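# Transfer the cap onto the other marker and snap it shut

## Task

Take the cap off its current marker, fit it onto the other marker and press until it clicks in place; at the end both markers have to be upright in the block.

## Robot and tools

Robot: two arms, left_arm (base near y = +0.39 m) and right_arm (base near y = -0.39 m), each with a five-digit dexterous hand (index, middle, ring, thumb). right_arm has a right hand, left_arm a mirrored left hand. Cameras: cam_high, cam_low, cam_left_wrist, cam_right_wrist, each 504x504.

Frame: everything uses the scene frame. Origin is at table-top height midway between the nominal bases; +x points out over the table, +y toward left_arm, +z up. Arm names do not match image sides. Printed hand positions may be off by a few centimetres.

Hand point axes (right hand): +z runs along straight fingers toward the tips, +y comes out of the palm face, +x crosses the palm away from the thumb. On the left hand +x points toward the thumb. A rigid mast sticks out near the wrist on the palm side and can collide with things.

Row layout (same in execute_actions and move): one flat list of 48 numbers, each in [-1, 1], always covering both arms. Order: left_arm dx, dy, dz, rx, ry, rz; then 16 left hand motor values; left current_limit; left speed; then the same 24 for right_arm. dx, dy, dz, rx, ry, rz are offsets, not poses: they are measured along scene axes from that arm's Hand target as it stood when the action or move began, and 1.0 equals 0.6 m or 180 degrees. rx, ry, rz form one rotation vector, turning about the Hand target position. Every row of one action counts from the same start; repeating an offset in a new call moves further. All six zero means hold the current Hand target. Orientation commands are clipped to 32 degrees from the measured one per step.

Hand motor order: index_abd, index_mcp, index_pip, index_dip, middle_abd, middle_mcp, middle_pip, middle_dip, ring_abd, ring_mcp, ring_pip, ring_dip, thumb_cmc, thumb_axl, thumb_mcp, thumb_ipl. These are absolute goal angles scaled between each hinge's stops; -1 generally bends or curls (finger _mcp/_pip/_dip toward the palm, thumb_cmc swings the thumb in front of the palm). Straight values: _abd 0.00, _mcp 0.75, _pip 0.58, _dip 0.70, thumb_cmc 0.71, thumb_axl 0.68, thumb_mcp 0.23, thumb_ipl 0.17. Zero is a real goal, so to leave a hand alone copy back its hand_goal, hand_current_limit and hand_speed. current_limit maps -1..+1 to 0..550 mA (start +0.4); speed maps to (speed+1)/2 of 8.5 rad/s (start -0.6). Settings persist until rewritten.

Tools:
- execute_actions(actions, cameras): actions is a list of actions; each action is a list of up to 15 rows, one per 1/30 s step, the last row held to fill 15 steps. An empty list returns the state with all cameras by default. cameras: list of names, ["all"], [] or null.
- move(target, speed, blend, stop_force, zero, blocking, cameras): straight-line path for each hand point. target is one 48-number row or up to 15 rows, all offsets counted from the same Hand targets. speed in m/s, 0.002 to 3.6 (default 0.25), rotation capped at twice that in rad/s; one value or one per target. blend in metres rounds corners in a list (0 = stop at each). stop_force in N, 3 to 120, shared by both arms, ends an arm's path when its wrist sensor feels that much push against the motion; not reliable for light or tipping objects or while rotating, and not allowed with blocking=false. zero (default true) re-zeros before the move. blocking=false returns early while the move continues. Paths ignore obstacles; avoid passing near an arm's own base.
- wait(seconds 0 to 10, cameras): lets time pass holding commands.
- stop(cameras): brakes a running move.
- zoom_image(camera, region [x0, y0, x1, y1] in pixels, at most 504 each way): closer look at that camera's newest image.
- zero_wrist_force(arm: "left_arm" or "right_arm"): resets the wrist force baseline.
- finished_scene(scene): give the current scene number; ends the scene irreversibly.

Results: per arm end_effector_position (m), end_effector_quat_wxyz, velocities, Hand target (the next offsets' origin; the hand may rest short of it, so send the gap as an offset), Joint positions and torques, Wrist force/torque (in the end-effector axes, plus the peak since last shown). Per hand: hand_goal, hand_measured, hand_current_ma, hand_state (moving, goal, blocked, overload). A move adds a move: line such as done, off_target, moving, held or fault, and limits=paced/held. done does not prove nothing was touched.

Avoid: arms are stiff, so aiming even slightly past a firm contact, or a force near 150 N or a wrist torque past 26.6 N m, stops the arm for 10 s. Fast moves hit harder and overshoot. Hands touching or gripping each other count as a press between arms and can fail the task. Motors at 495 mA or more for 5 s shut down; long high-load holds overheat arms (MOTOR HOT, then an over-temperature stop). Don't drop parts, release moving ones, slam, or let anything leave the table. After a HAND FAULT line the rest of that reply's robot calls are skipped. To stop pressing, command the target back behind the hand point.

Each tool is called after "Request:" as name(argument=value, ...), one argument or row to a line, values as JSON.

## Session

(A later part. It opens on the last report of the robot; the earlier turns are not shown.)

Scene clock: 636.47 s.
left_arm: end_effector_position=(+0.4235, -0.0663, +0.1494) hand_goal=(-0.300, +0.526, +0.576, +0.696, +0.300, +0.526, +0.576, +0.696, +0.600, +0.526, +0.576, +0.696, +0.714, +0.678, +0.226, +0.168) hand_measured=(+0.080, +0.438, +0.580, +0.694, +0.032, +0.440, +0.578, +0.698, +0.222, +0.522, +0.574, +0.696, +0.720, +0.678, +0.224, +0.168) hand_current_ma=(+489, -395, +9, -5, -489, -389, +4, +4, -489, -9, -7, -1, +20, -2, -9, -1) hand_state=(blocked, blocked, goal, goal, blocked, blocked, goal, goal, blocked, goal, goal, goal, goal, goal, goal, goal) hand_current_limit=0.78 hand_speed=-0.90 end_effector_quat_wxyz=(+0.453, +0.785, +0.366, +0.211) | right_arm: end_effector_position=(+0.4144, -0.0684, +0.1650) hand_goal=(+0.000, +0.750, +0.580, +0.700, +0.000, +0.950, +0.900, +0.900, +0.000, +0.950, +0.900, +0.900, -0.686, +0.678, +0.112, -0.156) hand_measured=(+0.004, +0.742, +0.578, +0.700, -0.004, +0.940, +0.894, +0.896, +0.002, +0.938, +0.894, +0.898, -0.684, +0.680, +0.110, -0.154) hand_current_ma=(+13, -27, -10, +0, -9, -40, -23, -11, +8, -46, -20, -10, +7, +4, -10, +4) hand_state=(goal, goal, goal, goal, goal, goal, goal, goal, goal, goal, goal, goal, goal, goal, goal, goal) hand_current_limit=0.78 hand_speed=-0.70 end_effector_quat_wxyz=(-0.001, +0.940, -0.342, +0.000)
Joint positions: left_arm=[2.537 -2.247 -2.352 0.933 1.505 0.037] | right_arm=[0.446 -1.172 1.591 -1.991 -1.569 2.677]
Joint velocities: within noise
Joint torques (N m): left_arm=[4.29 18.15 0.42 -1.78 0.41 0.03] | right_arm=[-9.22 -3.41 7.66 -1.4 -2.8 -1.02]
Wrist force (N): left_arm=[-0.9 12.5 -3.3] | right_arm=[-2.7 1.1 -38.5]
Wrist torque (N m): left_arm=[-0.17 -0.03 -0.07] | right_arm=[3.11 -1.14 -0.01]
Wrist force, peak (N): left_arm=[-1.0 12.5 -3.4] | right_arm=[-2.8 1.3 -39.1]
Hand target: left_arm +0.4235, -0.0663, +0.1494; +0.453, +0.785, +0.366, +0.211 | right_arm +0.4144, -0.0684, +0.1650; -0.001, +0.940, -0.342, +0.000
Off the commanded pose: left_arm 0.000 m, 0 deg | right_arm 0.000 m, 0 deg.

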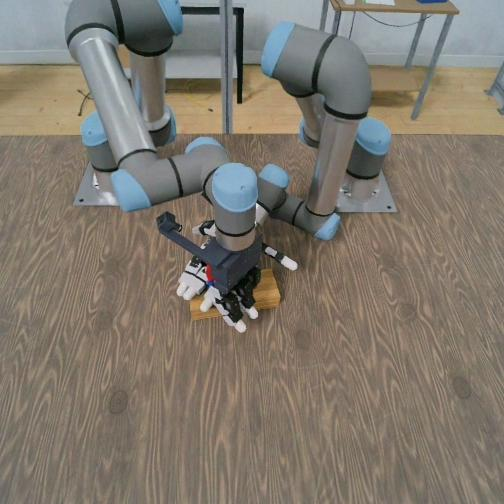

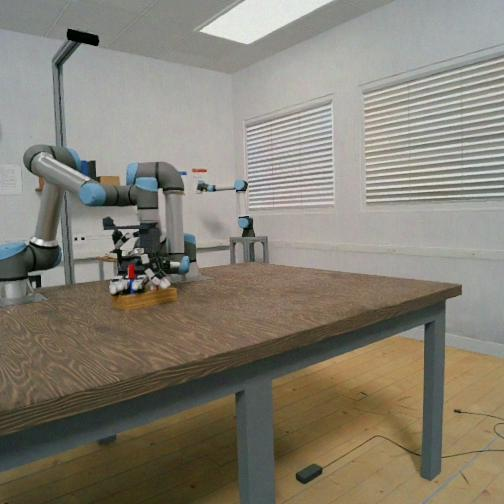

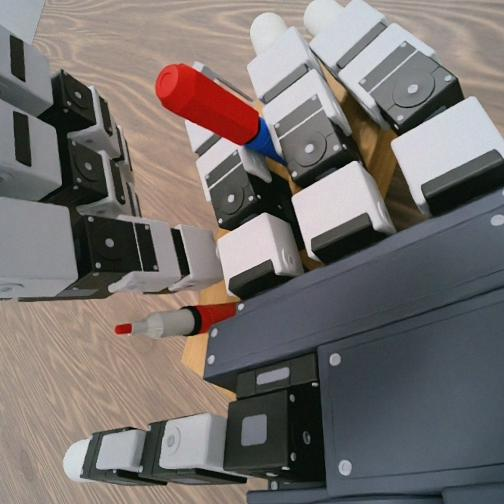

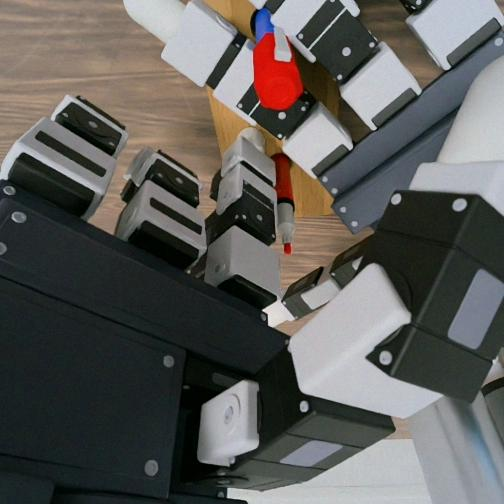

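Request:
execute_actions(
  actions=[
    [[0,0,0,0,0,0,0.11,0.44,0.576,0.696,0.0,0.44,0.576,0.696,0.2,0.525,0.576,0.696,0.714,0.678,0.226,0.168,0.5,-0.9,0,0,0,0,0,0,0,0.75,0.58,0.7,0,0.95,0.9,0.9,0,0.95,0.9,0.9,-0.686,0.677,0.112,-0.157,0.78,-0.7]],
  ],
  cameras=["cam_low"],
)

Request:
move(
  target=[0,0,0.0117,0,0,0,0.11,0.44,0.576,0.696,0.0,0.44,0.576,0.696,0.2,0.525,0.576,0.696,0.714,0.678,0.226,0.168,0.5,-0.9,0,0,0,0,0,0,0,0.75,0.58,0.7,0,0.95,0.9,0.9,0,0.95,0.9,0.9,-0.686,0.677,0.112,-0.157,0.78,-0.7],
  speed=0.01,
  cameras=["cam_low"],
)

Request:
zoom_image(
  camera="cam_low",
  region=[90, 240, 170, 310],
)

Scene clock: 638.17 s.
left_arm: end_effector_position=(+0.4235, -0.0663, +0.1494) hand_goal=(+0.110, +0.440, +0.576, +0.696, +0.000, +0.440, +0.576, +0.696, +0.200, +0.526, +0.576, +0.696, +0.714, +0.678, +0.226, +0.168) hand_measured=(+0.108, +0.434, +0.580, +0.694, +0.016, +0.434, +0.578, +0.698, +0.204, +0.522, +0.574, +0.696, +0.720, +0.678, +0.224, +0.168) hand_current_ma=(-3, -20, +9, -5, +44, -17, +5, +4, +9, -10, -8, -1, +20, -2, -9, -1) hand_state=(goal, goal, goal, goal, goal, goal, goal, goal, goal, goal, goal, goal, goal, goal, goal, goal) hand_current_limit=0.50 hand_speed=-0.90 end_effector_quat_wxyz=(+0.453, +0.785, +0.366, +0.211) | right_arm: end_effector_position=(+0.4144, -0.0684, +0.1650) hand_goal=(+0.000, +0.750, +0.580, +0.700, +0.000, +0.950, +0.900, +0.900, +0.000, +0.950, +0.900, +0.900, -0.686, +0.678, +0.112, -0.156) hand_measured=(+0.004, +0.742, +0.578, +0.700, -0.004, +0.940, +0.894, +0.896, +0.002, +0.938, +0.894, +0.898, -0.684, +0.680, +0.110, -0.154) hand_current_ma=(+13, -27, -10, +0, -9, -40, -23, -11, +8, -46, -20, -10, +7, +4, -10, +4) hand_state=(goal, goal, goal, goal, goal, goal, goal, goal, goal, goal, goal, goal, goal, goal, goal, goal) hand_current_limit=0.78 hand_speed=-0.70 end_effector_quat_wxyz=(-0.001, +0.940, -0.342, +0.000)
Joint positions: left_arm=[2.537 -2.247 -2.352 0.933 1.505 0.037] | right_arm=[0.446 -1.172 1.591 -1.991 -1.569 2.677]
Joint torques (N m): left_arm=[4.26 17.95 0.13 0.62 0.49 -0.04] | right_arm=[-8.67 -3.4 7.43 -1.23 -2.61 -1.17]
Wrist force (N): left_arm=[-0.1 6.0 -2.2] | right_arm=[-2.8 1.4 -38.6]
Wrist torque (N m): left_arm=[-0.15 0.05 0.00] | right_arm=[3.16 -1.13 0.00]
Wrist force, peak (N): left_arm=[-1.0 12.4 -3.5] | right_arm=[-3.1 1.1 -39.0]
Hand target: left_arm +0.4235, -0.0663, +0.1494; +0.453, +0.785, +0.366, +0.211 | right_arm +0.4144, -0.0684, +0.1650; -0.001, +0.940, -0.342, +0.000
Off the commanded pose: left_arm 0.000 m, 0 deg | right_arm 0.000 m, 0 deg.
Images, in order (width x height): cam_low 504x504.

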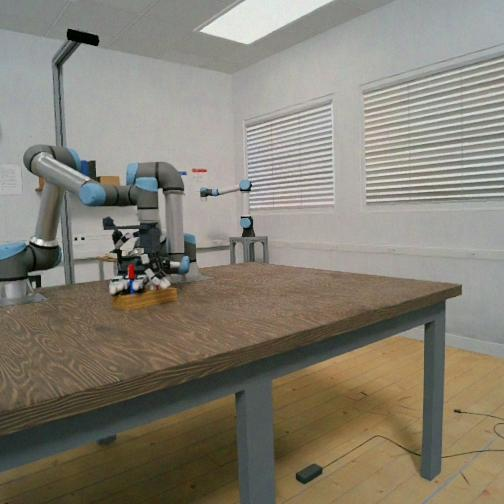

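Scene clock: 639.20 s.
left_arm: end_effector_position=(+0.4235, -0.0663, +0.1564) hand_goal=(+0.110, +0.440, +0.576, +0.696, +0.000, +0.440, +0.576, +0.696, +0.200, +0.526, +0.576, +0.696, +0.714, +0.678, +0.226, +0.168) hand_measured=(+0.108, +0.448, +0.580, +0.694, +0.012, +0.448, +0.578, +0.698, +0.200, +0.532, +0.576, +0.696, +0.720, +0.678, +0.224, +0.168) hand_current_ma=(-3, +25, +9, -5, +32, +25, +5, +4, +0, +18, -2, -1, +20, -2, -9, -1) hand_state=(goal, goal, goal, goal, goal, goal, goal, goal, goal, goal, goal, goal, goal, goal, goal, goal) hand_current_limit=0.50 hand_speed=-0.90 end_effector_quat_wxyz=(+0.453, +0.785, +0.366, +0.211) | right_arm: end_effector_position=(+0.4144, -0.0684, +0.1650) hand_goal=(+0.000, +0.750, +0.580, +0.700, +0.000, +0.950, +0.900, +0.900, +0.000, +0.950, +0.900, +0.900, -0.686, +0.678, +0.112, -0.156) hand_measured=(+0.004, +0.742, +0.578, +0.700, -0.004, +0.940, +0.894, +0.896, +0.002, +0.938, +0.894, +0.898, -0.684, +0.680, +0.110, -0.154) hand_current_ma=(+13, -27, -10, +0, -9, -40, -23, -11, +8, -46, -20, -10, +7, +4, -10, +4) hand_state=(goal, goal, goal, goal, goal, goal, goal, goal, goal, goal, goal, goal, goal, goal, goal, goal) hand_current_limit=0.78 hand_speed=-0.70 end_effector_quat_wxyz=(-0.001, +0.940, -0.342, +0.000)
Joint positions: left_arm=[2.537 -2.224 -2.355 0.913 1.505 0.037] | right_arm=[0.446 -1.172 1.591 -1.991 -1.569 2.677]
Joint torques (N m): left_arm=[4.38 41.33 -3.54 0.62 0.55 -0.06] | right_arm=[-8.62 -3.64 7.71 -0.97 -2.81 -1.12]
Wrist force (N): left_arm=[-0.5 1.3 0.9] | right_arm=[-2.8 1.4 -38.7]
Wrist torque (N m): left_arm=[-0.26 0.02 0.03] | right_arm=[3.16 -1.12 0.00]
Wrist force, peak (N): left_arm=[0.1 6.2 -2.3] | right_arm=[-2.8 1.3 -38.9]
Hand target: left_arm +0.4235, -0.0663, +0.1564; +0.453, +0.785, +0.366, +0.211 | right_arm +0.4144, -0.0684, +0.1650; -0.001, +0.940, -0.342, +0.000
Off the commanded pose: left_arm 0.000 m, 0 deg | right_arm 0.000 m, 0 deg.
move: done
Images, in order (width x height): cam_low 504x504.

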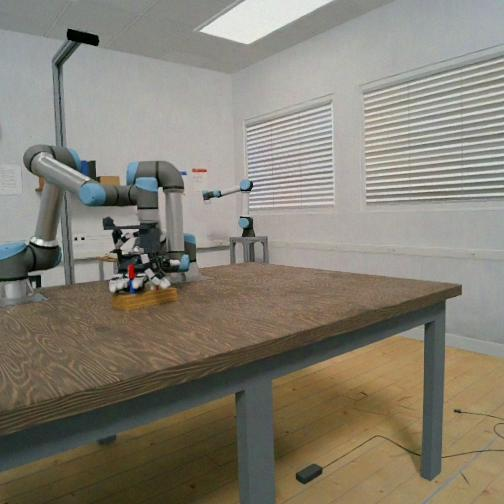

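Scaled by 6.300.

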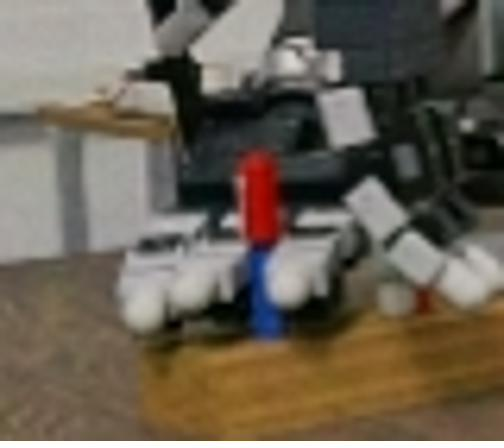

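Request:
move(
  target=[0,0,0.0025,0,0,0,0.05,0.44,0.576,0.696,0.05,0.44,0.576,0.696,0.2,0.525,0.576,0.696,0.714,0.678,0.226,0.168,0.3,-0.9,0,0,0,0,0,0,0,0.75,0.58,0.7,0,0.95,0.9,0.9,0,0.95,0.9,0.9,-0.686,0.677,0.112,-0.157,0.78,-0.7],
  speed=0.01,
  cameras=["cam_low"],
)

Request:
zoom_image(
  camera="cam_low",
  region=[90, 240, 170, 310],
)

Request:
move(
  target=[0,0,0.0025,0,0,0,0.05,0.44,0.576,0.696,0.05,0.44,0.576,0.696,0.2,0.525,0.576,0.696,0.714,0.678,0.226,0.168,0.3,-0.9,0,0,0,0,0,0,0,0.75,0.58,0.7,0,0.95,0.9,0.9,0,0.95,0.9,0.9,-0.686,0.677,0.112,-0.157,0.78,-0.7],
  speed=0.01,
  cameras=["cam_low"],
)

Request:
zoom_image(
  camera="cam_low",
  region=[90, 240, 170, 310],
)

Scene clock: 641.53 s.
left_arm: end_effector_position=(+0.4235, -0.0663, +0.1579) hand_goal=(+0.050, +0.440, +0.576, +0.696, +0.050, +0.440, +0.576, +0.696, +0.200, +0.526, +0.576, +0.696, +0.714, +0.678, +0.226, +0.168) hand_measured=(+0.092, +0.450, +0.580, +0.694, +0.016, +0.448, +0.578, +0.698, +0.200, +0.532, +0.576, +0.696, +0.720, +0.678, +0.224, +0.168) hand_current_ma=(+135, +30, +9, -5, -106, +30, +5, +4, +0, +20, -1, -1, +20, -2, -9, -1) hand_state=(blocked, goal, goal, goal, blocked, goal, goal, goal, goal, goal, goal, goal, goal, goal, goal, goal) hand_current_limit=0.30 hand_speed=-0.90 end_effector_quat_wxyz=(+0.453, +0.785, +0.366, +0.211) | right_arm: end_effector_position=(+0.4144, -0.0684, +0.1650) hand_goal=(+0.000, +0.750, +0.580, +0.700, +0.000, +0.950, +0.900, +0.900, +0.000, +0.950, +0.900, +0.900, -0.686, +0.678, +0.112, -0.156) hand_measured=(+0.004, +0.742, +0.578, +0.700, -0.004, +0.940, +0.894, +0.896, +0.002, +0.938, +0.894, +0.898, -0.684, +0.680, +0.110, -0.154) hand_current_ma=(+13, -27, -10, +0, -9, -40, -23, -11, +8, -46, -20, -10, +7, +4, -10, +4) hand_state=(goal, goal, goal, goal, goal, goal, goal, goal, goal, goal, goal, goal, goal, goal, goal, goal) hand_current_limit=0.78 hand_speed=-0.70 end_effector_quat_wxyz=(-0.001, +0.940, -0.342, +0.000)
Joint positions: left_arm=[2.537 -2.219 -2.356 0.909 1.505 0.037] | right_arm=[0.446 -1.172 1.591 -1.991 -1.569 2.677]
Joint torques (N m): left_arm=[4.05 41.57 -2.78 0.83 0.15 0] | right_arm=[-8.44 -2.81 7.55 -0.58 -2.72 -1.35]
Wrist force (N): left_arm=[-0.2 1.1 1.2] | right_arm=[-2.9 1.3 -38.6]
Wrist torque (N m): left_arm=[-0.27 0.02 0.05] | right_arm=[3.14 -1.12 -0.01]
Wrist force, peak (N): left_arm=[-0.6 1.4 1.2] | right_arm=[-2.9 1.1 -38.9]
Hand target: left_arm +0.4235, -0.0663, +0.1579; +0.453, +0.785, +0.366, +0.211 | right_arm +0.4144, -0.0684, +0.1650; -0.001, +0.940, -0.342, +0.000
Off the commanded pose: left_arm 0.000 m, 0 deg | right_arm 0.000 m, 0 deg.
move: done
Images, in order (width x height): cam_low 504x504.

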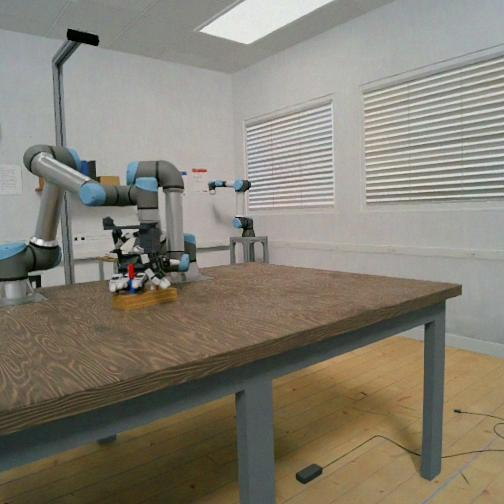

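Scaled by 6.300.

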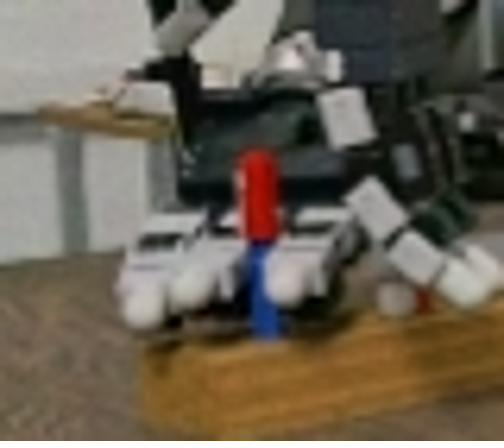

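Scene clock: 642.23 s.
left_arm: end_effector_position=(+0.4235, -0.0663, +0.1594) hand_goal=(+0.050, +0.440, +0.576, +0.696, +0.050, +0.440, +0.576, +0.696, +0.200, +0.526, +0.576, +0.696, +0.714, +0.678, +0.226, +0.168) hand_measured=(+0.092, +0.450, +0.580, +0.694, +0.016, +0.448, +0.578, +0.698, +0.200, +0.532, +0.576, +0.696, +0.720, +0.678, +0.224, +0.168) hand_current_ma=(+135, +30, +9, -5, -106, +30, +5, +4, +0, +20, -1, -1, +20, -2, -9, -1) hand_state=(blocked, goal, goal, goal, blocked, goal, goal, goal, goal, goal, goal, goal, goal, goal, goal, goal) hand_current_limit=0.30 hand_speed=-0.90 end_effector_quat_wxyz=(+0.453, +0.785, +0.366, +0.211) | right_arm: end_effector_position=(+0.4144, -0.0684, +0.1650) hand_goal=(+0.000, +0.750, +0.580, +0.700, +0.000, +0.950, +0.900, +0.900, +0.000, +0.950, +0.900, +0.900, -0.686, +0.678, +0.112, -0.156) hand_measured=(+0.004, +0.742, +0.578, +0.700, -0.004, +0.940, +0.894, +0.896, +0.002, +0.938, +0.894, +0.898, -0.684, +0.680, +0.110, -0.154) hand_current_ma=(+13, -27, -10, +0, -9, -40, -23, -11, +8, -46, -20, -10, +7, +4, -10, +4) hand_state=(goal, goal, goal, goal, goal, goal, goal, goal, goal, goal, goal, goal, goal, goal, goal, goal) hand_current_limit=0.78 hand_speed=-0.70 end_effector_quat_wxyz=(-0.001, +0.940, -0.342, +0.000)
Joint positions: left_arm=[2.537 -2.214 -2.357 0.904 1.505 0.037] | right_arm=[0.446 -1.172 1.591 -1.991 -1.569 2.677]
Joint torques (N m): left_arm=[4.25 40.78 -2.26 0.81 0.15 0.08] | right_arm=[-9.1 -2.44 7.54 -0.36 -2.6 -1.12]
Wrist force (N): left_arm=[-0.3 1.2 1.2] | right_arm=[-2.9 1.2 -38.6]
Wrist torque (N m): left_arm=[-0.26 0.03 0.05] | right_arm=[3.12 -1.11 -0.01]
Wrist force, peak (N): left_arm=[-0.4 1.2 1.3] | right_arm=[-2.8 1.2 -38.9]
Hand target: left_arm +0.4235, -0.0663, +0.1594; +0.453, +0.785, +0.366, +0.211 | right_arm +0.4144, -0.0684, +0.1650; -0.001, +0.940, -0.342, +0.000
Off the commanded pose: left_arm 0.000 m, 0 deg | right_arm 0.000 m, 0 deg.
move: done
Images, in order (width x height): cam_low 504x504.

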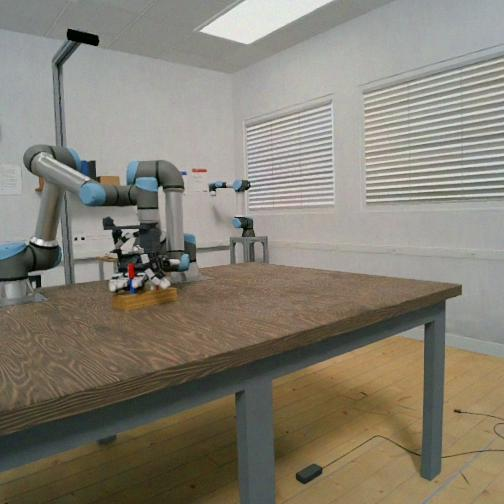

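Scaled by 6.300.

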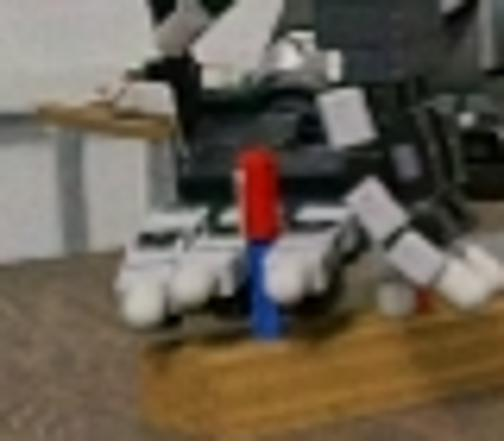

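Request:
move(
  target=[0,0,0.0025,0,0,0,0.05,0.44,0.576,0.696,0.05,0.44,0.576,0.696,0.2,0.525,0.576,0.696,0.714,0.678,0.226,0.168,0.3,-0.9,0,0,0,0,0,0,0,0.75,0.58,0.7,0,0.95,0.9,0.9,0,0.95,0.9,0.9,-0.686,0.677,0.112,-0.157,0.78,-0.7],
  speed=0.01,
  cameras=["cam_low","cam_left_wrist"],
)

Request:
zoom_image(
  camera="cam_low",
  region=[90, 240, 170, 310],
)

Request:
zoom_image(
  camera="cam_left_wrist",
  region=[150, 50, 350, 250],
)

Request:
move(
  target=[0,0,0.0025,0,0,0,0.05,0.44,0.576,0.696,0.05,0.44,0.576,0.696,0.2,0.525,0.576,0.696,0.714,0.678,0.226,0.168,0.3,-0.9,0,0,0,0,0,0,0,0.75,0.58,0.7,0,0.95,0.9,0.9,0,0.95,0.9,0.9,-0.686,0.677,0.112,-0.157,0.78,-0.7],
  speed=0.01,
  cameras=["cam_low","cam_left_wrist"],
)

Request:
zoom_image(
  camera="cam_low",
  region=[90, 240, 170, 310],
)

Scene clock: 644.27 s.
left_arm: end_effector_position=(+0.4235, -0.0663, +0.1609) hand_goal=(+0.050, +0.440, +0.576, +0.696, +0.050, +0.440, +0.576, +0.696, +0.200, +0.526, +0.576, +0.696, +0.714, +0.678, +0.226, +0.168) hand_measured=(+0.092, +0.450, +0.580, +0.694, +0.016, +0.448, +0.578, +0.698, +0.200, +0.532, +0.576, +0.696, +0.720, +0.678, +0.224, +0.168) hand_current_ma=(+135, +30, +9, -5, -106, +30, +5, +4, +0, +20, -1, -1, +20, -2, -9, -1) hand_state=(blocked, goal, goal, goal, blocked, goal, goal, goal, goal, goal, goal, goal, goal, goal, goal, goal) hand_current_limit=0.30 hand_speed=-0.90 end_effector_quat_wxyz=(+0.453, +0.785, +0.366, +0.211) | right_arm: end_effector_position=(+0.4144, -0.0684, +0.1650) hand_goal=(+0.000, +0.750, +0.580, +0.700, +0.000, +0.950, +0.900, +0.900, +0.000, +0.950, +0.900, +0.900, -0.686, +0.678, +0.112, -0.156) hand_measured=(+0.004, +0.742, +0.578, +0.700, -0.004, +0.940, +0.894, +0.896, +0.002, +0.938, +0.894, +0.898, -0.684, +0.680, +0.110, -0.154) hand_current_ma=(+13, -27, -10, +0, -9, -40, -23, -11, +8, -46, -20, -10, +7, +4, -10, +4) hand_state=(goal, goal, goal, goal, goal, goal, goal, goal, goal, goal, goal, goal, goal, goal, goal, goal) hand_current_limit=0.78 hand_speed=-0.70 end_effector_quat_wxyz=(-0.001, +0.940, -0.342, +0.000)
Joint positions: left_arm=[2.537 -2.209 -2.357 0.9 1.505 0.037] | right_arm=[0.446 -1.172 1.591 -1.991 -1.569 2.677]
Joint torques (N m): left_arm=[4.71 40 -3.37 0.7 0.23 0.07] | right_arm=[-9.44 -3.01 7.06 -0.18 -2.61 -1.09]
Wrist force (N): left_arm=[-0.4 1.1 1.0] | right_arm=[-2.9 1.1 -38.7]
Wrist torque (N m): left_arm=[-0.27 0.03 0.04] | right_arm=[3.12 -1.10 -0.01]
Wrist force, peak (N): left_arm=[-0.2 1.3 1.3] | right_arm=[-2.9 1.1 -39.0]
Hand target: left_arm +0.4235, -0.0663, +0.1609; +0.453, +0.785, +0.366, +0.211 | right_arm +0.4144, -0.0684, +0.1650; -0.001, +0.940, -0.342, +0.000
Off the commanded pose: left_arm 0.000 m, 0 deg | right_arm 0.000 m, 0 deg.
move: done
Images, in order (width x height): cam_low 504x504, cam_left_wrist 504x504.

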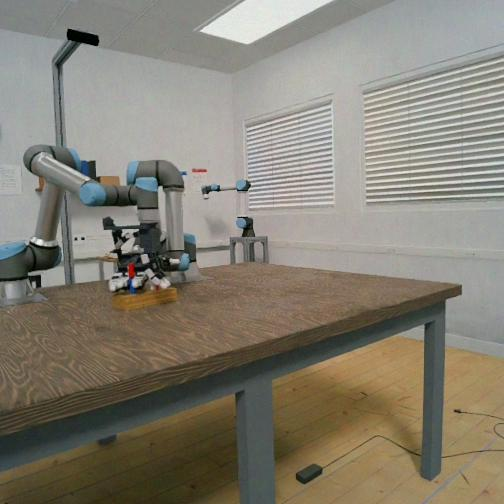

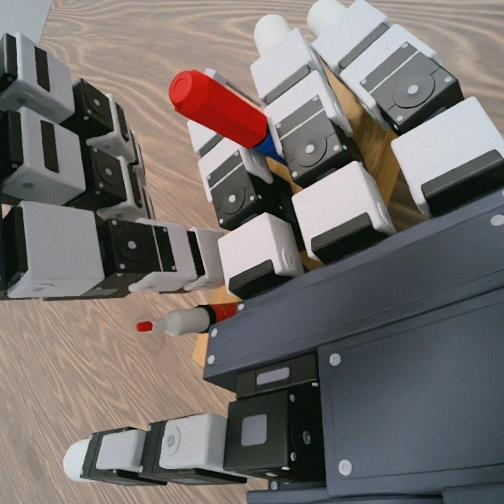

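Scaled by 6.300.

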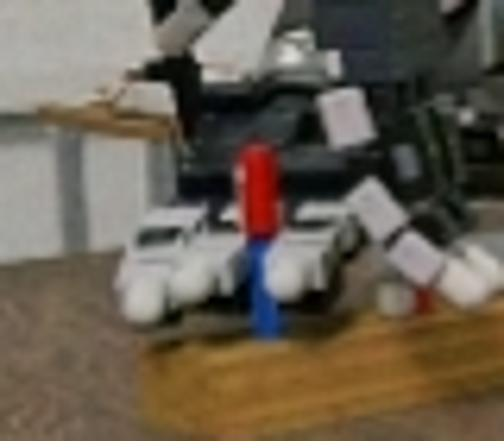

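Scaled by 2.520.

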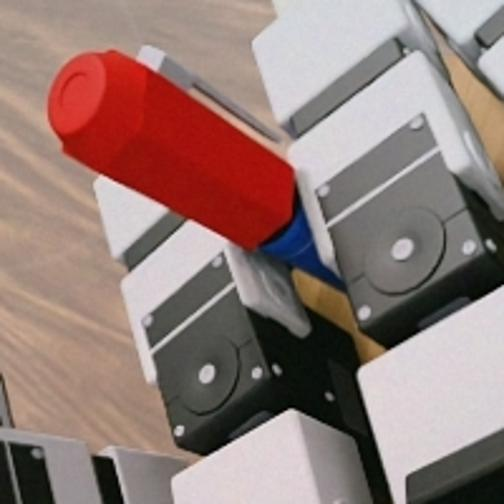

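Scene clock: 644.97 s.
left_arm: end_effector_position=(+0.4235, -0.0663, +0.1624) hand_goal=(+0.050, +0.440, +0.576, +0.696, +0.050, +0.440, +0.576, +0.696, +0.200, +0.526, +0.576, +0.696, +0.714, +0.678, +0.226, +0.168) hand_measured=(+0.092, +0.450, +0.580, +0.694, +0.016, +0.448, +0.578, +0.698, +0.200, +0.532, +0.576, +0.696, +0.720, +0.678, +0.224, +0.168) hand_current_ma=(+135, +30, +9, -5, -106, +30, +5, +4, +0, +20, -1, -1, +20, -2, -9, -1) hand_state=(blocked, goal, goal, goal, blocked, goal, goal, goal, goal, goal, goal, goal, goal, goal, goal, goal) hand_current_limit=0.30 hand_speed=-0.90 end_effector_quat_wxyz=(+0.453, +0.785, +0.366, +0.211) | right_arm: end_effector_position=(+0.4144, -0.0684, +0.1650) hand_goal=(+0.000, +0.750, +0.580, +0.700, +0.000, +0.950, +0.900, +0.900, +0.000, +0.950, +0.900, +0.900, -0.686, +0.678, +0.112, -0.156) hand_measured=(+0.004, +0.742, +0.578, +0.700, -0.004, +0.940, +0.894, +0.896, +0.002, +0.938, +0.894, +0.898, -0.684, +0.680, +0.110, -0.154) hand_current_ma=(+13, -27, -10, +0, -9, -40, -23, -11, +8, -46, -20, -10, +7, +4, -10, +4) hand_state=(goal, goal, goal, goal, goal, goal, goal, goal, goal, goal, goal, goal, goal, goal, goal, goal) hand_current_limit=0.78 hand_speed=-0.70 end_effector_quat_wxyz=(-0.001, +0.940, -0.342, +0.000)
Joint positions: left_arm=[2.537 -2.204 -2.358 0.896 1.505 0.037] | right_arm=[0.446 -1.172 1.591 -1.991 -1.569 2.677]
Joint torques (N m): left_arm=[4.71 39.59 -2.77 0.63 0.06 0.02] | right_arm=[-8.26 -2.62 7.19 0.04 -2.71 -1.24]
Wrist force (N): left_arm=[-0.4 1.0 1.0] | right_arm=[-3.0 1.0 -39.0]
Wrist torque (N m): left_arm=[-0.27 0.04 0.04] | right_arm=[3.13 -1.10 -0.02]
Wrist force, peak (N): left_arm=[-0.4 1.4 1.1] | right_arm=[-2.9 1.3 -39.0]
Hand target: left_arm +0.4235, -0.0663, +0.1624; +0.453, +0.785, +0.366, +0.211 | right_arm +0.4144, -0.0684, +0.1650; -0.001, +0.940, -0.342, +0.000
Off the commanded pose: left_arm 0.000 m, 0 deg | right_arm 0.000 m, 0 deg.
move: done
Images, in order (width x height): cam_low 504x504, cam_left_wrist 504x504.

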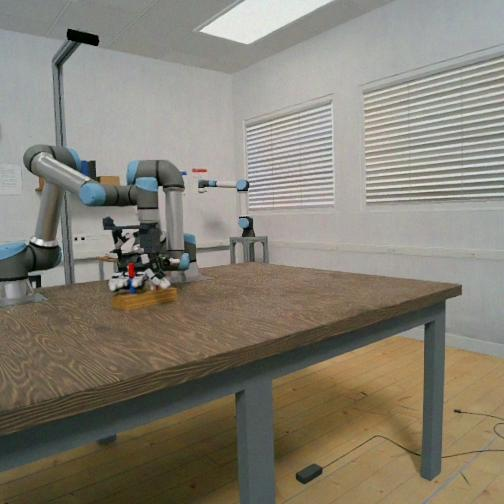

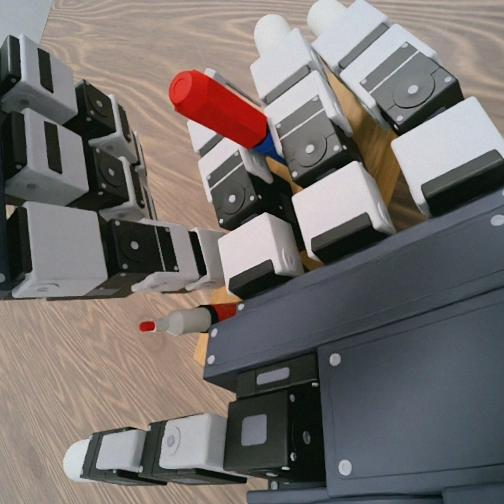

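Scaled by 6.300.

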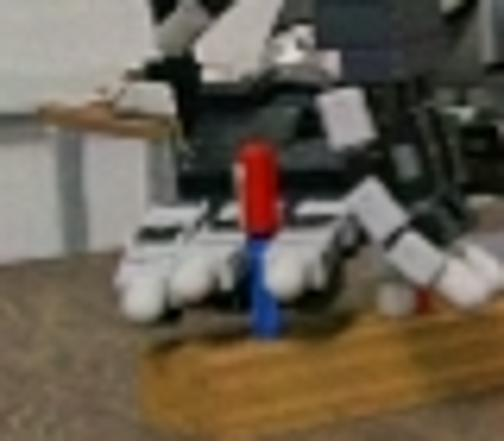

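Request:
execute_actions(
  actions=[
    [[0,0,0,0,0,0,0.12,0.44,0.576,0.696,-0.01,0.44,0.576,0.696,0.2,0.525,0.576,0.696,0.714,0.678,0.226,0.168,0.5,-0.9,0,0,0,0,0,0,0,0.75,0.58,0.7,0,0.95,0.9,0.9,0,0.95,0.9,0.9,-0.686,0.677,0.112,-0.157,0.78,-0.7]],
  ],
  cameras=["cam_low","cam_left_wrist"],
)

Request:
zoom_image(
  camera="cam_low",
  region=[90, 240, 170, 310],
)

Request:
zoom_image(
  camera="cam_left_wrist",
  region=[150, 50, 350, 250],
)

Scene clock: 646.77 s.
left_arm: end_effector_position=(+0.4235, -0.0663, +0.1624) hand_goal=(+0.120, +0.440, +0.576, +0.696, -0.010, +0.440, +0.576, +0.696, +0.200, +0.526, +0.576, +0.696, +0.714, +0.678, +0.226, +0.168) hand_measured=(+0.116, +0.450, +0.580, +0.694, +0.008, +0.450, +0.578, +0.698, +0.196, +0.532, +0.576, +0.696, +0.720, +0.678, +0.224, +0.168) hand_current_ma=(-8, +32, +9, -5, +52, +32, +5, +4, -7, +21, -1, -1, +20, -2, -9, -1) hand_state=(goal, goal, goal, goal, goal, goal, goal, goal, goal, goal, goal, goal, goal, goal, goal, goal) hand_current_limit=0.50 hand_speed=-0.90 end_effector_quat_wxyz=(+0.453, +0.785, +0.366, +0.211) | right_arm: end_effector_position=(+0.4144, -0.0684, +0.1650) hand_goal=(+0.000, +0.750, +0.580, +0.700, +0.000, +0.950, +0.900, +0.900, +0.000, +0.950, +0.900, +0.900, -0.686, +0.678, +0.112, -0.156) hand_measured=(+0.004, +0.742, +0.578, +0.700, -0.004, +0.940, +0.894, +0.896, +0.002, +0.938, +0.894, +0.898, -0.684, +0.680, +0.110, -0.154) hand_current_ma=(+13, -27, -10, +0, -9, -40, -23, -11, +8, -46, -20, -10, +7, +4, -10, +4) hand_state=(goal, goal, goal, goal, goal, goal, goal, goal, goal, goal, goal, goal, goal, goal, goal, goal) hand_current_limit=0.78 hand_speed=-0.70 end_effector_quat_wxyz=(-0.001, +0.940, -0.342, +0.000)
Joint positions: left_arm=[2.537 -2.204 -2.358 0.896 1.505 0.037] | right_arm=[0.446 -1.172 1.591 -1.991 -1.569 2.677]
Joint torques (N m): left_arm=[3.79 39.48 -1.73 1.84 0.18 0.07] | right_arm=[-8.63 -3.12 7.03 0.38 -2.62 -1.27]
Wrist force (N): left_arm=[-0.3 1.1 1.0] | right_arm=[-2.8 1.2 -38.9]
Wrist torque (N m): left_arm=[-0.27 0.01 0.04] | right_arm=[3.14 -1.11 0.00]
Wrist force, peak (N): left_arm=[-0.4 1.4 1.3] | right_arm=[-2.9 1.2 -39.1]
Hand target: left_arm +0.4235, -0.0663, +0.1624; +0.453, +0.785, +0.366, +0.211 | right_arm +0.4144, -0.0684, +0.1650; -0.001, +0.940, -0.342, +0.000
Off the commanded pose: left_arm 0.000 m, 0 deg | right_arm 0.000 m, 0 deg.
Images, in order (width x height): cam_low 504x504, cam_left_wrist 504x504.

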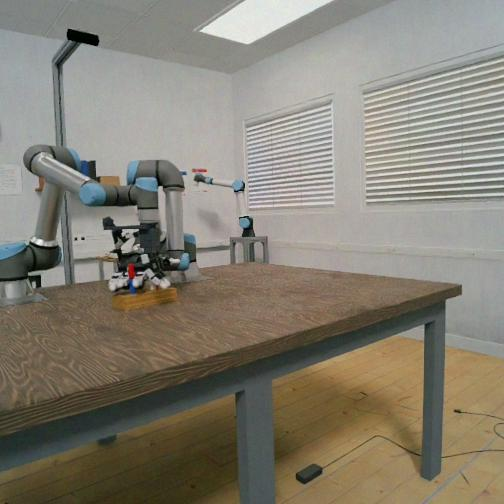

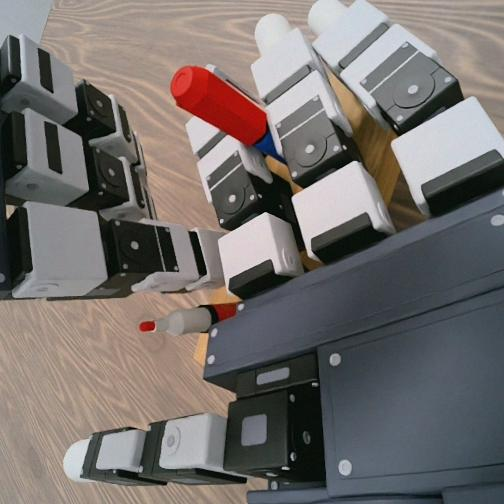

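Scaled by 6.300.

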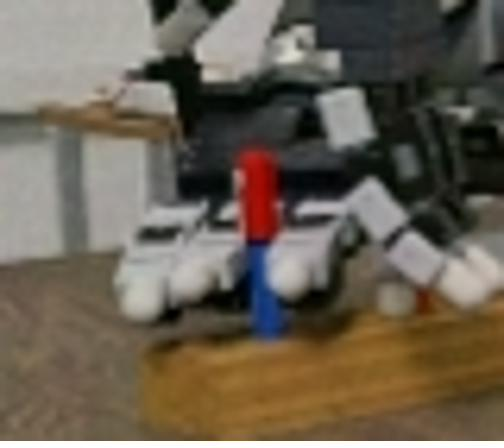

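Scaled by 2.520.

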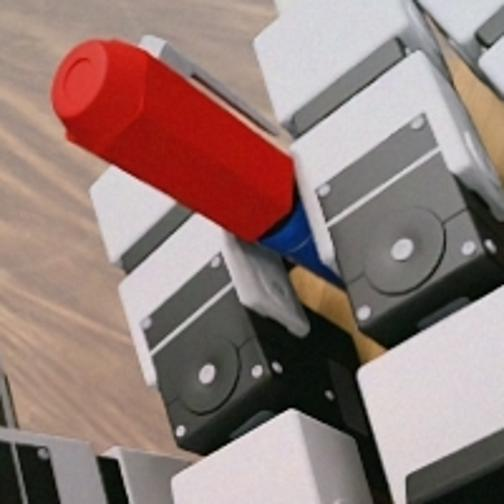

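Request:
move(
  target=[0,0,0.0033,0,0,0,0.12,0.44,0.576,0.696,-0.01,0.44,0.576,0.696,0.2,0.525,0.576,0.696,0.714,0.678,0.226,0.168,0.5,-0.9,0,0,0,0,0,0,0,0.75,0.58,0.7,0,0.95,0.9,0.9,0,0.95,0.9,0.9,-0.686,0.677,0.112,-0.157,0.78,-0.7],
  speed=0.01,
  cameras=["cam_low","cam_left_wrist"],
)

Request:
zoom_image(
  camera="cam_low",
  region=[90, 240, 170, 310],
)

Request:
zoom_image(
  camera="cam_left_wrist",
  region=[150, 50, 350, 250],
)

Request:
move(
  target=[0,0,0.0033,0,0,0,0.12,0.44,0.576,0.696,-0.01,0.44,0.576,0.696,0.2,0.525,0.576,0.696,0.714,0.678,0.226,0.168,0.5,-0.9,0,0,0,0,0,0,0,0.75,0.58,0.7,0,0.95,0.9,0.9,0,0.95,0.9,0.9,-0.686,0.677,0.112,-0.157,0.78,-0.7],
  speed=0.01,
  cameras=["cam_low","cam_left_wrist"],
)

Request:
zoom_image(
  camera="cam_low",
  region=[90, 240, 170, 310],
)

Request:
zoom_image(
  camera="cam_left_wrist",
  region=[150, 50, 350, 250],
)

Scene clock: 648.63 s.
left_arm: end_effector_position=(+0.4235, -0.0663, +0.1644) hand_goal=(+0.120, +0.440, +0.576, +0.696, -0.010, +0.440, +0.576, +0.696, +0.200, +0.526, +0.576, +0.696, +0.714, +0.678, +0.226, +0.168) hand_measured=(+0.116, +0.450, +0.580, +0.694, +0.008, +0.450, +0.578, +0.698, +0.196, +0.532, +0.576, +0.696, +0.720, +0.678, +0.224, +0.168) hand_current_ma=(-8, +32, +9, -5, +52, +32, +5, +4, -7, +21, -1, -1, +20, -2, -9, -1) hand_state=(goal, goal, goal, goal, goal, goal, goal, goal, goal, goal, goal, goal, goal, goal, goal, goal) hand_current_limit=0.50 hand_speed=-0.90 end_effector_quat_wxyz=(+0.453, +0.785, +0.366, +0.211) | right_arm: end_effector_position=(+0.4144, -0.0684, +0.1650) hand_goal=(+0.000, +0.750, +0.580, +0.700, +0.000, +0.950, +0.900, +0.900, +0.000, +0.950, +0.900, +0.900, -0.686, +0.678, +0.112, -0.156) hand_measured=(+0.004, +0.742, +0.578, +0.700, -0.004, +0.940, +0.894, +0.896, +0.002, +0.938, +0.894, +0.898, -0.684, +0.680, +0.110, -0.154) hand_current_ma=(+13, -27, -10, +0, -9, -40, -23, -11, +8, -46, -20, -10, +7, +4, -10, +4) hand_state=(goal, goal, goal, goal, goal, goal, goal, goal, goal, goal, goal, goal, goal, goal, goal, goal) hand_current_limit=0.78 hand_speed=-0.70 end_effector_quat_wxyz=(-0.001, +0.940, -0.342, +0.000)
Joint positions: left_arm=[2.537 -2.198 -2.359 0.89 1.505 0.037] | right_arm=[0.446 -1.172 1.591 -1.991 -1.569 2.677]
Joint torques (N m): left_arm=[3.86 42.04 -2.43 0.54 0.18 -0.1] | right_arm=[-8.6 -3.2 7.12 0.53 -2.76 -1.2]
Wrist force (N): left_arm=[-0.3 1.1 1.2] | right_arm=[-2.7 1.0 -38.9]
Wrist torque (N m): left_arm=[-0.28 0.01 0.05] | right_arm=[3.13 -1.13 -0.01]
Wrist force, peak (N): left_arm=[-0.4 1.3 1.4] | right_arm=[-2.7 1.4 -39.1]
Hand target: left_arm +0.4235, -0.0663, +0.1644; +0.453, +0.785, +0.366, +0.211 | right_arm +0.4144, -0.0684, +0.1650; -0.001, +0.940, -0.342, +0.000
Off the commanded pose: left_arm 0.000 m, 0 deg | right_arm 0.000 m, 0 deg.
move: done
Images, in order (width x height): cam_low 504x504, cam_left_wrist 504x504.

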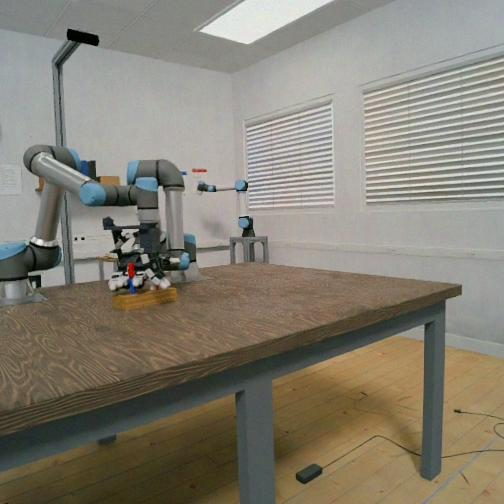

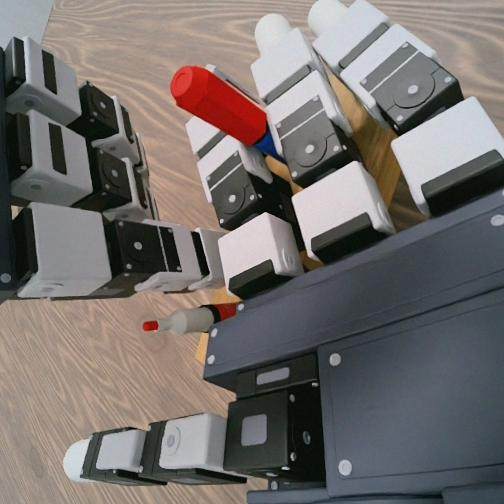

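Scaled by 6.300.

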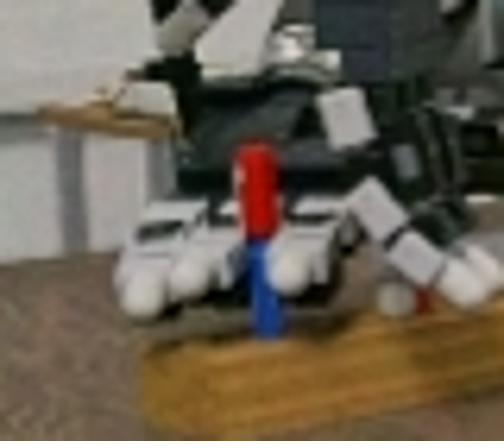

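Scaled by 2.520.

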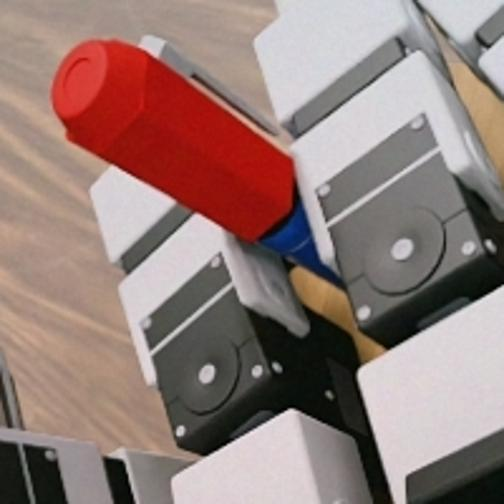

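Scene clock: 649.33 s.
left_arm: end_effector_position=(+0.4235, -0.0663, +0.1663) hand_goal=(+0.120, +0.440, +0.576, +0.696, -0.010, +0.440, +0.576, +0.696, +0.200, +0.526, +0.576, +0.696, +0.714, +0.678, +0.226, +0.168) hand_measured=(+0.116, +0.450, +0.580, +0.694, +0.008, +0.450, +0.578, +0.698, +0.196, +0.532, +0.576, +0.696, +0.720, +0.678, +0.224, +0.168) hand_current_ma=(-8, +32, +9, -5, +52, +32, +5, +4, -7, +21, -1, -1, +20, -2, -9, -1) hand_state=(goal, goal, goal, goal, goal, goal, goal, goal, goal, goal, goal, goal, goal, goal, goal, goal) hand_current_limit=0.50 hand_speed=-0.90 end_effector_quat_wxyz=(+0.453, +0.785, +0.366, +0.211) | right_arm: end_effector_position=(+0.4144, -0.0684, +0.1650) hand_goal=(+0.000, +0.750, +0.580, +0.700, +0.000, +0.950, +0.900, +0.900, +0.000, +0.950, +0.900, +0.900, -0.686, +0.678, +0.112, -0.156) hand_measured=(+0.004, +0.742, +0.578, +0.700, -0.004, +0.940, +0.894, +0.896, +0.002, +0.938, +0.894, +0.898, -0.684, +0.680, +0.110, -0.154) hand_current_ma=(+13, -27, -10, +0, -9, -40, -23, -11, +8, -46, -20, -10, +7, +4, -10, +4) hand_state=(goal, goal, goal, goal, goal, goal, goal, goal, goal, goal, goal, goal, goal, goal, goal, goal) hand_current_limit=0.78 hand_speed=-0.70 end_effector_quat_wxyz=(-0.001, +0.940, -0.342, +0.000)
Joint positions: left_arm=[2.537 -2.191 -2.359 0.884 1.505 0.037] | right_arm=[0.446 -1.172 1.591 -1.991 -1.569 2.677]
Joint torques (N m): left_arm=[3.94 41.54 -2.76 0.81 0.06 0.14] | right_arm=[-9.26 -2.96 7.5 0.75 -2.76 -1.05]
Wrist force (N): left_arm=[-0.4 1.1 1.3] | right_arm=[-2.8 1.1 -38.7]
Wrist torque (N m): left_arm=[-0.30 0.03 0.04] | right_arm=[3.13 -1.12 0.00]
Wrist force, peak (N): left_arm=[-0.6 1.2 1.2] | right_arm=[-2.8 1.2 -38.9]
Hand target: left_arm +0.4235, -0.0663, +0.1664; +0.453, +0.785, +0.366, +0.211 | right_arm +0.4144, -0.0684, +0.1650; -0.001, +0.940, -0.342, +0.000
Off the commanded pose: left_arm 0.000 m, 0 deg | right_arm 0.000 m, 0 deg.
move: done
Images, in order (width x height): cam_low 504x504, cam_left_wrist 504x504.

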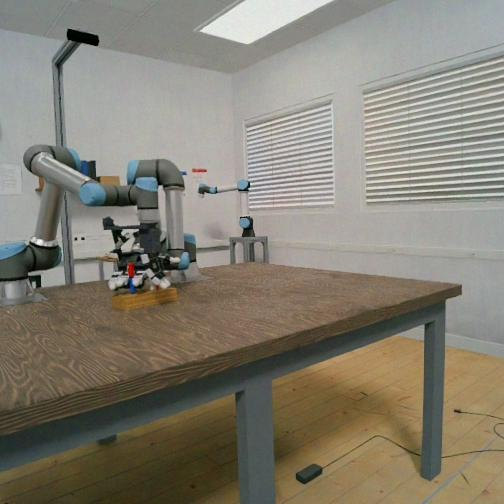

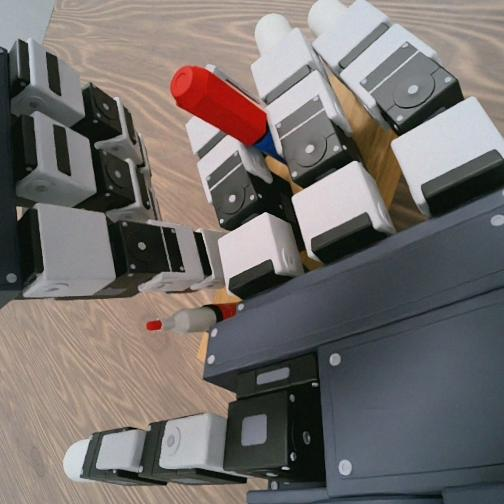

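Scaled by 6.300.

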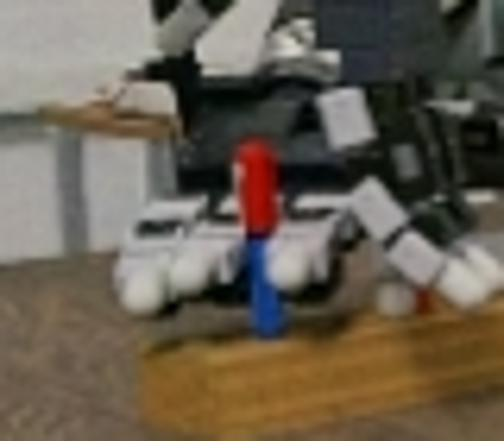

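Scaled by 2.520.

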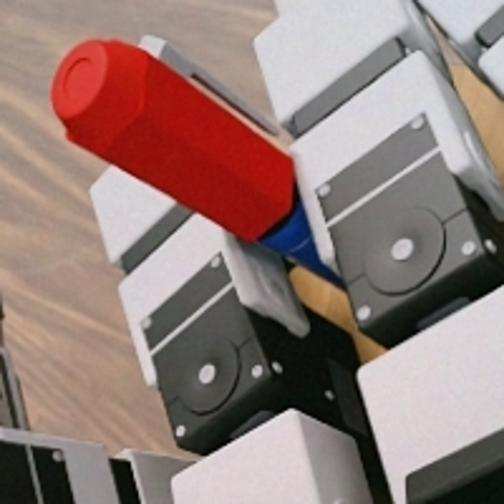

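Request:
zoom_image(
  camera="cam_left_wrist",
  region=[200, 140, 420, 300],
)

Scaled by 2.291.

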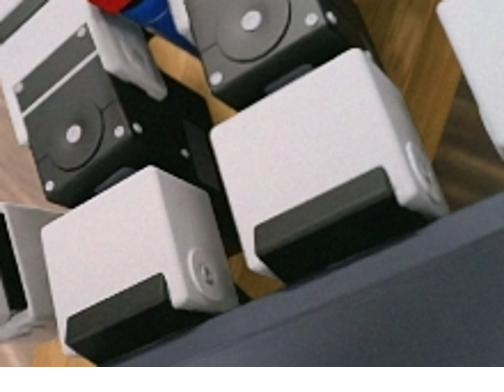

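Request:
move(
  target=[0,0,-0.0097,0,0,0,0.12,0.44,0.576,0.696,-0.01,0.44,0.576,0.696,0.2,0.525,0.576,0.696,0.714,0.678,0.226,0.168,0.5,-0.9,0,0,0,0,0,0,0,0.75,0.58,0.7,0,0.95,0.9,0.9,0,0.95,0.9,0.9,-0.686,0.677,0.112,-0.157,0.78,-0.7],
  speed=0.01,
)

Request:
execute_actions(
  actions=[
    [[0,0,0,0,0,0,-0.1,0.44,0.576,0.696,0.0,0.44,0.576,0.696,0.2,0.525,0.576,0.696,0.714,0.678,0.226,0.168,0.78,-0.9,0,0,0,0,0,0,0,0.75,0.58,0.7,0,0.95,0.9,0.9,0,0.95,0.9,0.9,-0.686,0.677,0.112,-0.157,0.78,-0.7]],
  ],
  cameras=["cam_low","cam_left_wrist"],
)

Request:
zoom_image(
  camera="cam_low",
  region=[90, 240, 170, 310],
)

Request:
zoom_image(
  camera="cam_left_wrist",
  region=[150, 50, 350, 250],
)

Scene clock: 662.70 s.
left_arm: end_effector_position=(+0.4235, -0.0663, +0.1607) hand_goal=(+0.120, +0.440, +0.576, +0.696, -0.010, +0.440, +0.576, +0.696, +0.200, +0.526, +0.576, +0.696, +0.714, +0.678, +0.226, +0.168) hand_measured=(+0.116, +0.450, +0.580, +0.694, +0.008, +0.450, +0.578, +0.698, +0.196, +0.532, +0.576, +0.696, +0.720, +0.678, +0.224, +0.168) hand_current_ma=(-8, +32, +9, -5, +52, +32, +5, +4, -7, +21, -1, -1, +20, -2, -9, -1) hand_state=(goal, goal, goal, goal, goal, goal, goal, goal, goal, goal, goal, goal, goal, goal, goal, goal) hand_current_limit=0.50 hand_speed=-0.90 end_effector_quat_wxyz=(+0.453, +0.785, +0.366, +0.211) | right_arm: end_effector_position=(+0.4144, -0.0684, +0.1650) hand_goal=(+0.000, +0.750, +0.580, +0.700, +0.000, +0.950, +0.900, +0.900, +0.000, +0.950, +0.900, +0.900, -0.686, +0.678, +0.112, -0.156) hand_measured=(+0.004, +0.742, +0.578, +0.700, -0.004, +0.940, +0.894, +0.896, +0.002, +0.938, +0.894, +0.898, -0.684, +0.680, +0.110, -0.154) hand_current_ma=(+13, -27, -10, +0, -9, -40, -23, -11, +8, -46, -20, -10, +7, +4, -10, +4) hand_state=(goal, goal, goal, goal, goal, goal, goal, goal, goal, goal, goal, goal, goal, goal, goal, goal) hand_current_limit=0.78 hand_speed=-0.70 end_effector_quat_wxyz=(-0.001, +0.940, -0.342, +0.000)
Joint positions: left_arm=[2.537 -2.21 -2.357 0.901 1.505 0.037] | right_arm=[0.446 -1.172 1.591 -1.991 -1.569 2.677]
Joint torques (N m): left_arm=[4.06 20.03 14.9 4.92 0.14 -0.09] | right_arm=[-8.43 -2.82 8.77 1.29 -2.65 -1.51]
Wrist force (N): left_arm=[-0.4 1.2 1.0] | right_arm=[-2.7 1.5 -38.7]
Wrist torque (N m): left_arm=[-0.27 0.01 0.03] | right_arm=[3.17 -1.15 0.01]
Wrist force, peak (N): left_arm=[-0.4 1.2 1.4] | right_arm=[-2.9 1.2 -39.0]
Hand target: left_arm +0.4235, -0.0663, +0.1606; +0.453, +0.785, +0.366, +0.211 | right_arm +0.4144, -0.0684, +0.1650; -0.001, +0.940, -0.342, +0.000
Off the commanded pose: left_arm 0.000 m, 0 deg | right_arm 0.000 m, 0 deg.
move: done

Scene clock: 663.40 s.
left_arm: end_effector_position=(+0.4235, -0.0663, +0.1606) hand_goal=(-0.100, +0.440, +0.576, +0.696, +0.000, +0.440, +0.576, +0.696, +0.200, +0.526, +0.576, +0.696, +0.714, +0.678, +0.226, +0.168) hand_measured=(+0.052, +0.450, +0.580, +0.694, -0.010, +0.450, +0.578, +0.698, +0.180, +0.532, +0.576, +0.696, +0.720, +0.678, +0.224, +0.168) hand_current_ma=(+490, +32, +9, -5, -24, +34, +5, +4, -57, +22, -1, -1, +20, -2, -9, -1) hand_state=(blocked, goal, goal, goal, goal, goal, goal, goal, goal, goal, goal, goal, goal, goal, goal, goal) hand_current_limit=0.78 hand_speed=-0.90 end_effector_quat_wxyz=(+0.453, +0.785, +0.366, +0.211) | right_arm: end_effector_position=(+0.4144, -0.0684, +0.1650) hand_goal=(+0.000, +0.750, +0.580, +0.700, +0.000, +0.950, +0.900, +0.900, +0.000, +0.950, +0.900, +0.900, -0.686, +0.678, +0.112, -0.156) hand_measured=(+0.004, +0.742, +0.578, +0.700, -0.004, +0.940, +0.894, +0.896, +0.002, +0.938, +0.894, +0.898, -0.684, +0.680, +0.110, -0.154) hand_current_ma=(+13, -27, -10, +0, -9, -40, -23, -11, +8, -46, -20, -10, +7, +4, -10, +4) hand_state=(goal, goal, goal, goal, goal, goal, goal, goal, goal, goal, goal, goal, goal, goal, goal, goal) hand_current_limit=0.78 hand_speed=-0.70 end_effector_quat_wxyz=(-0.001, +0.940, -0.342, +0.000)
Joint positions: left_arm=[2.537 -2.21 -2.357 0.901 1.505 0.037] | right_arm=[0.446 -1.172 1.591 -1.991 -1.569 2.677]
Joint torques (N m): left_arm=[3.31 19.92 16.2 4.97 0.1 -0.23] | right_arm=[-8.94 -3.17 6.71 1.54 -2.71 -1.45]
Wrist force (N): left_arm=[1.4 1.0 0.1] | right_arm=[-2.9 1.2 -38.4]
Wrist torque (N m): left_arm=[-0.24 0.17 0.22] | right_arm=[3.11 -1.11 -0.02]
Wrist force, peak (N): left_arm=[1.7 1.0 0.4] | right_arm=[-3.3 1.2 -39.1]
Hand target: left_arm +0.4235, -0.0663, +0.1606; +0.453, +0.785, +0.366, +0.211 | right_arm +0.4144, -0.0684, +0.1650; -0.001, +0.940, -0.342, +0.000
Off the commanded pose: left_arm 0.000 m, 0 deg | right_arm 0.000 m, 0 deg.
Images, in order (width x height): cam_low 504x504, cam_left_wrist 504x504.

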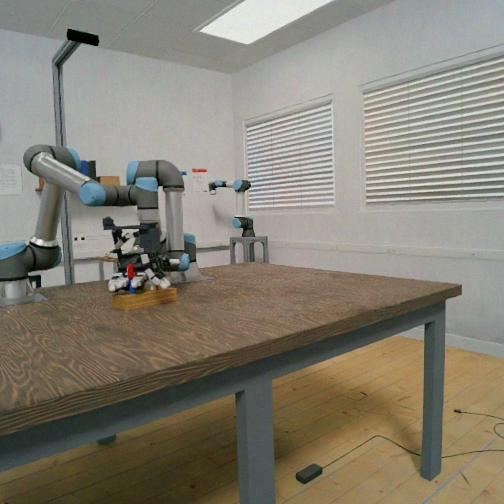

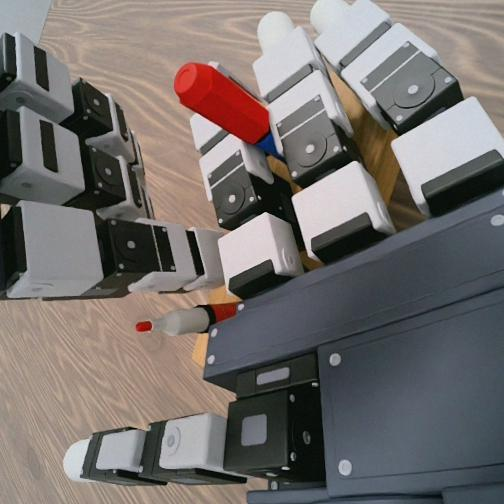

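Scaled by 6.300.

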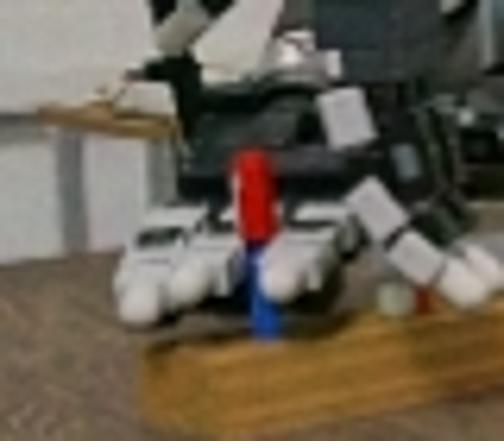

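Scaled by 2.520.

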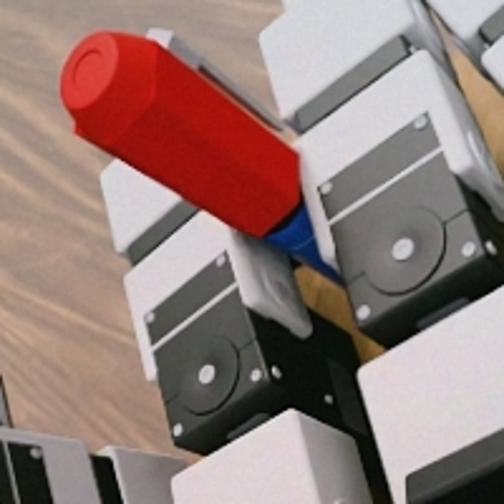

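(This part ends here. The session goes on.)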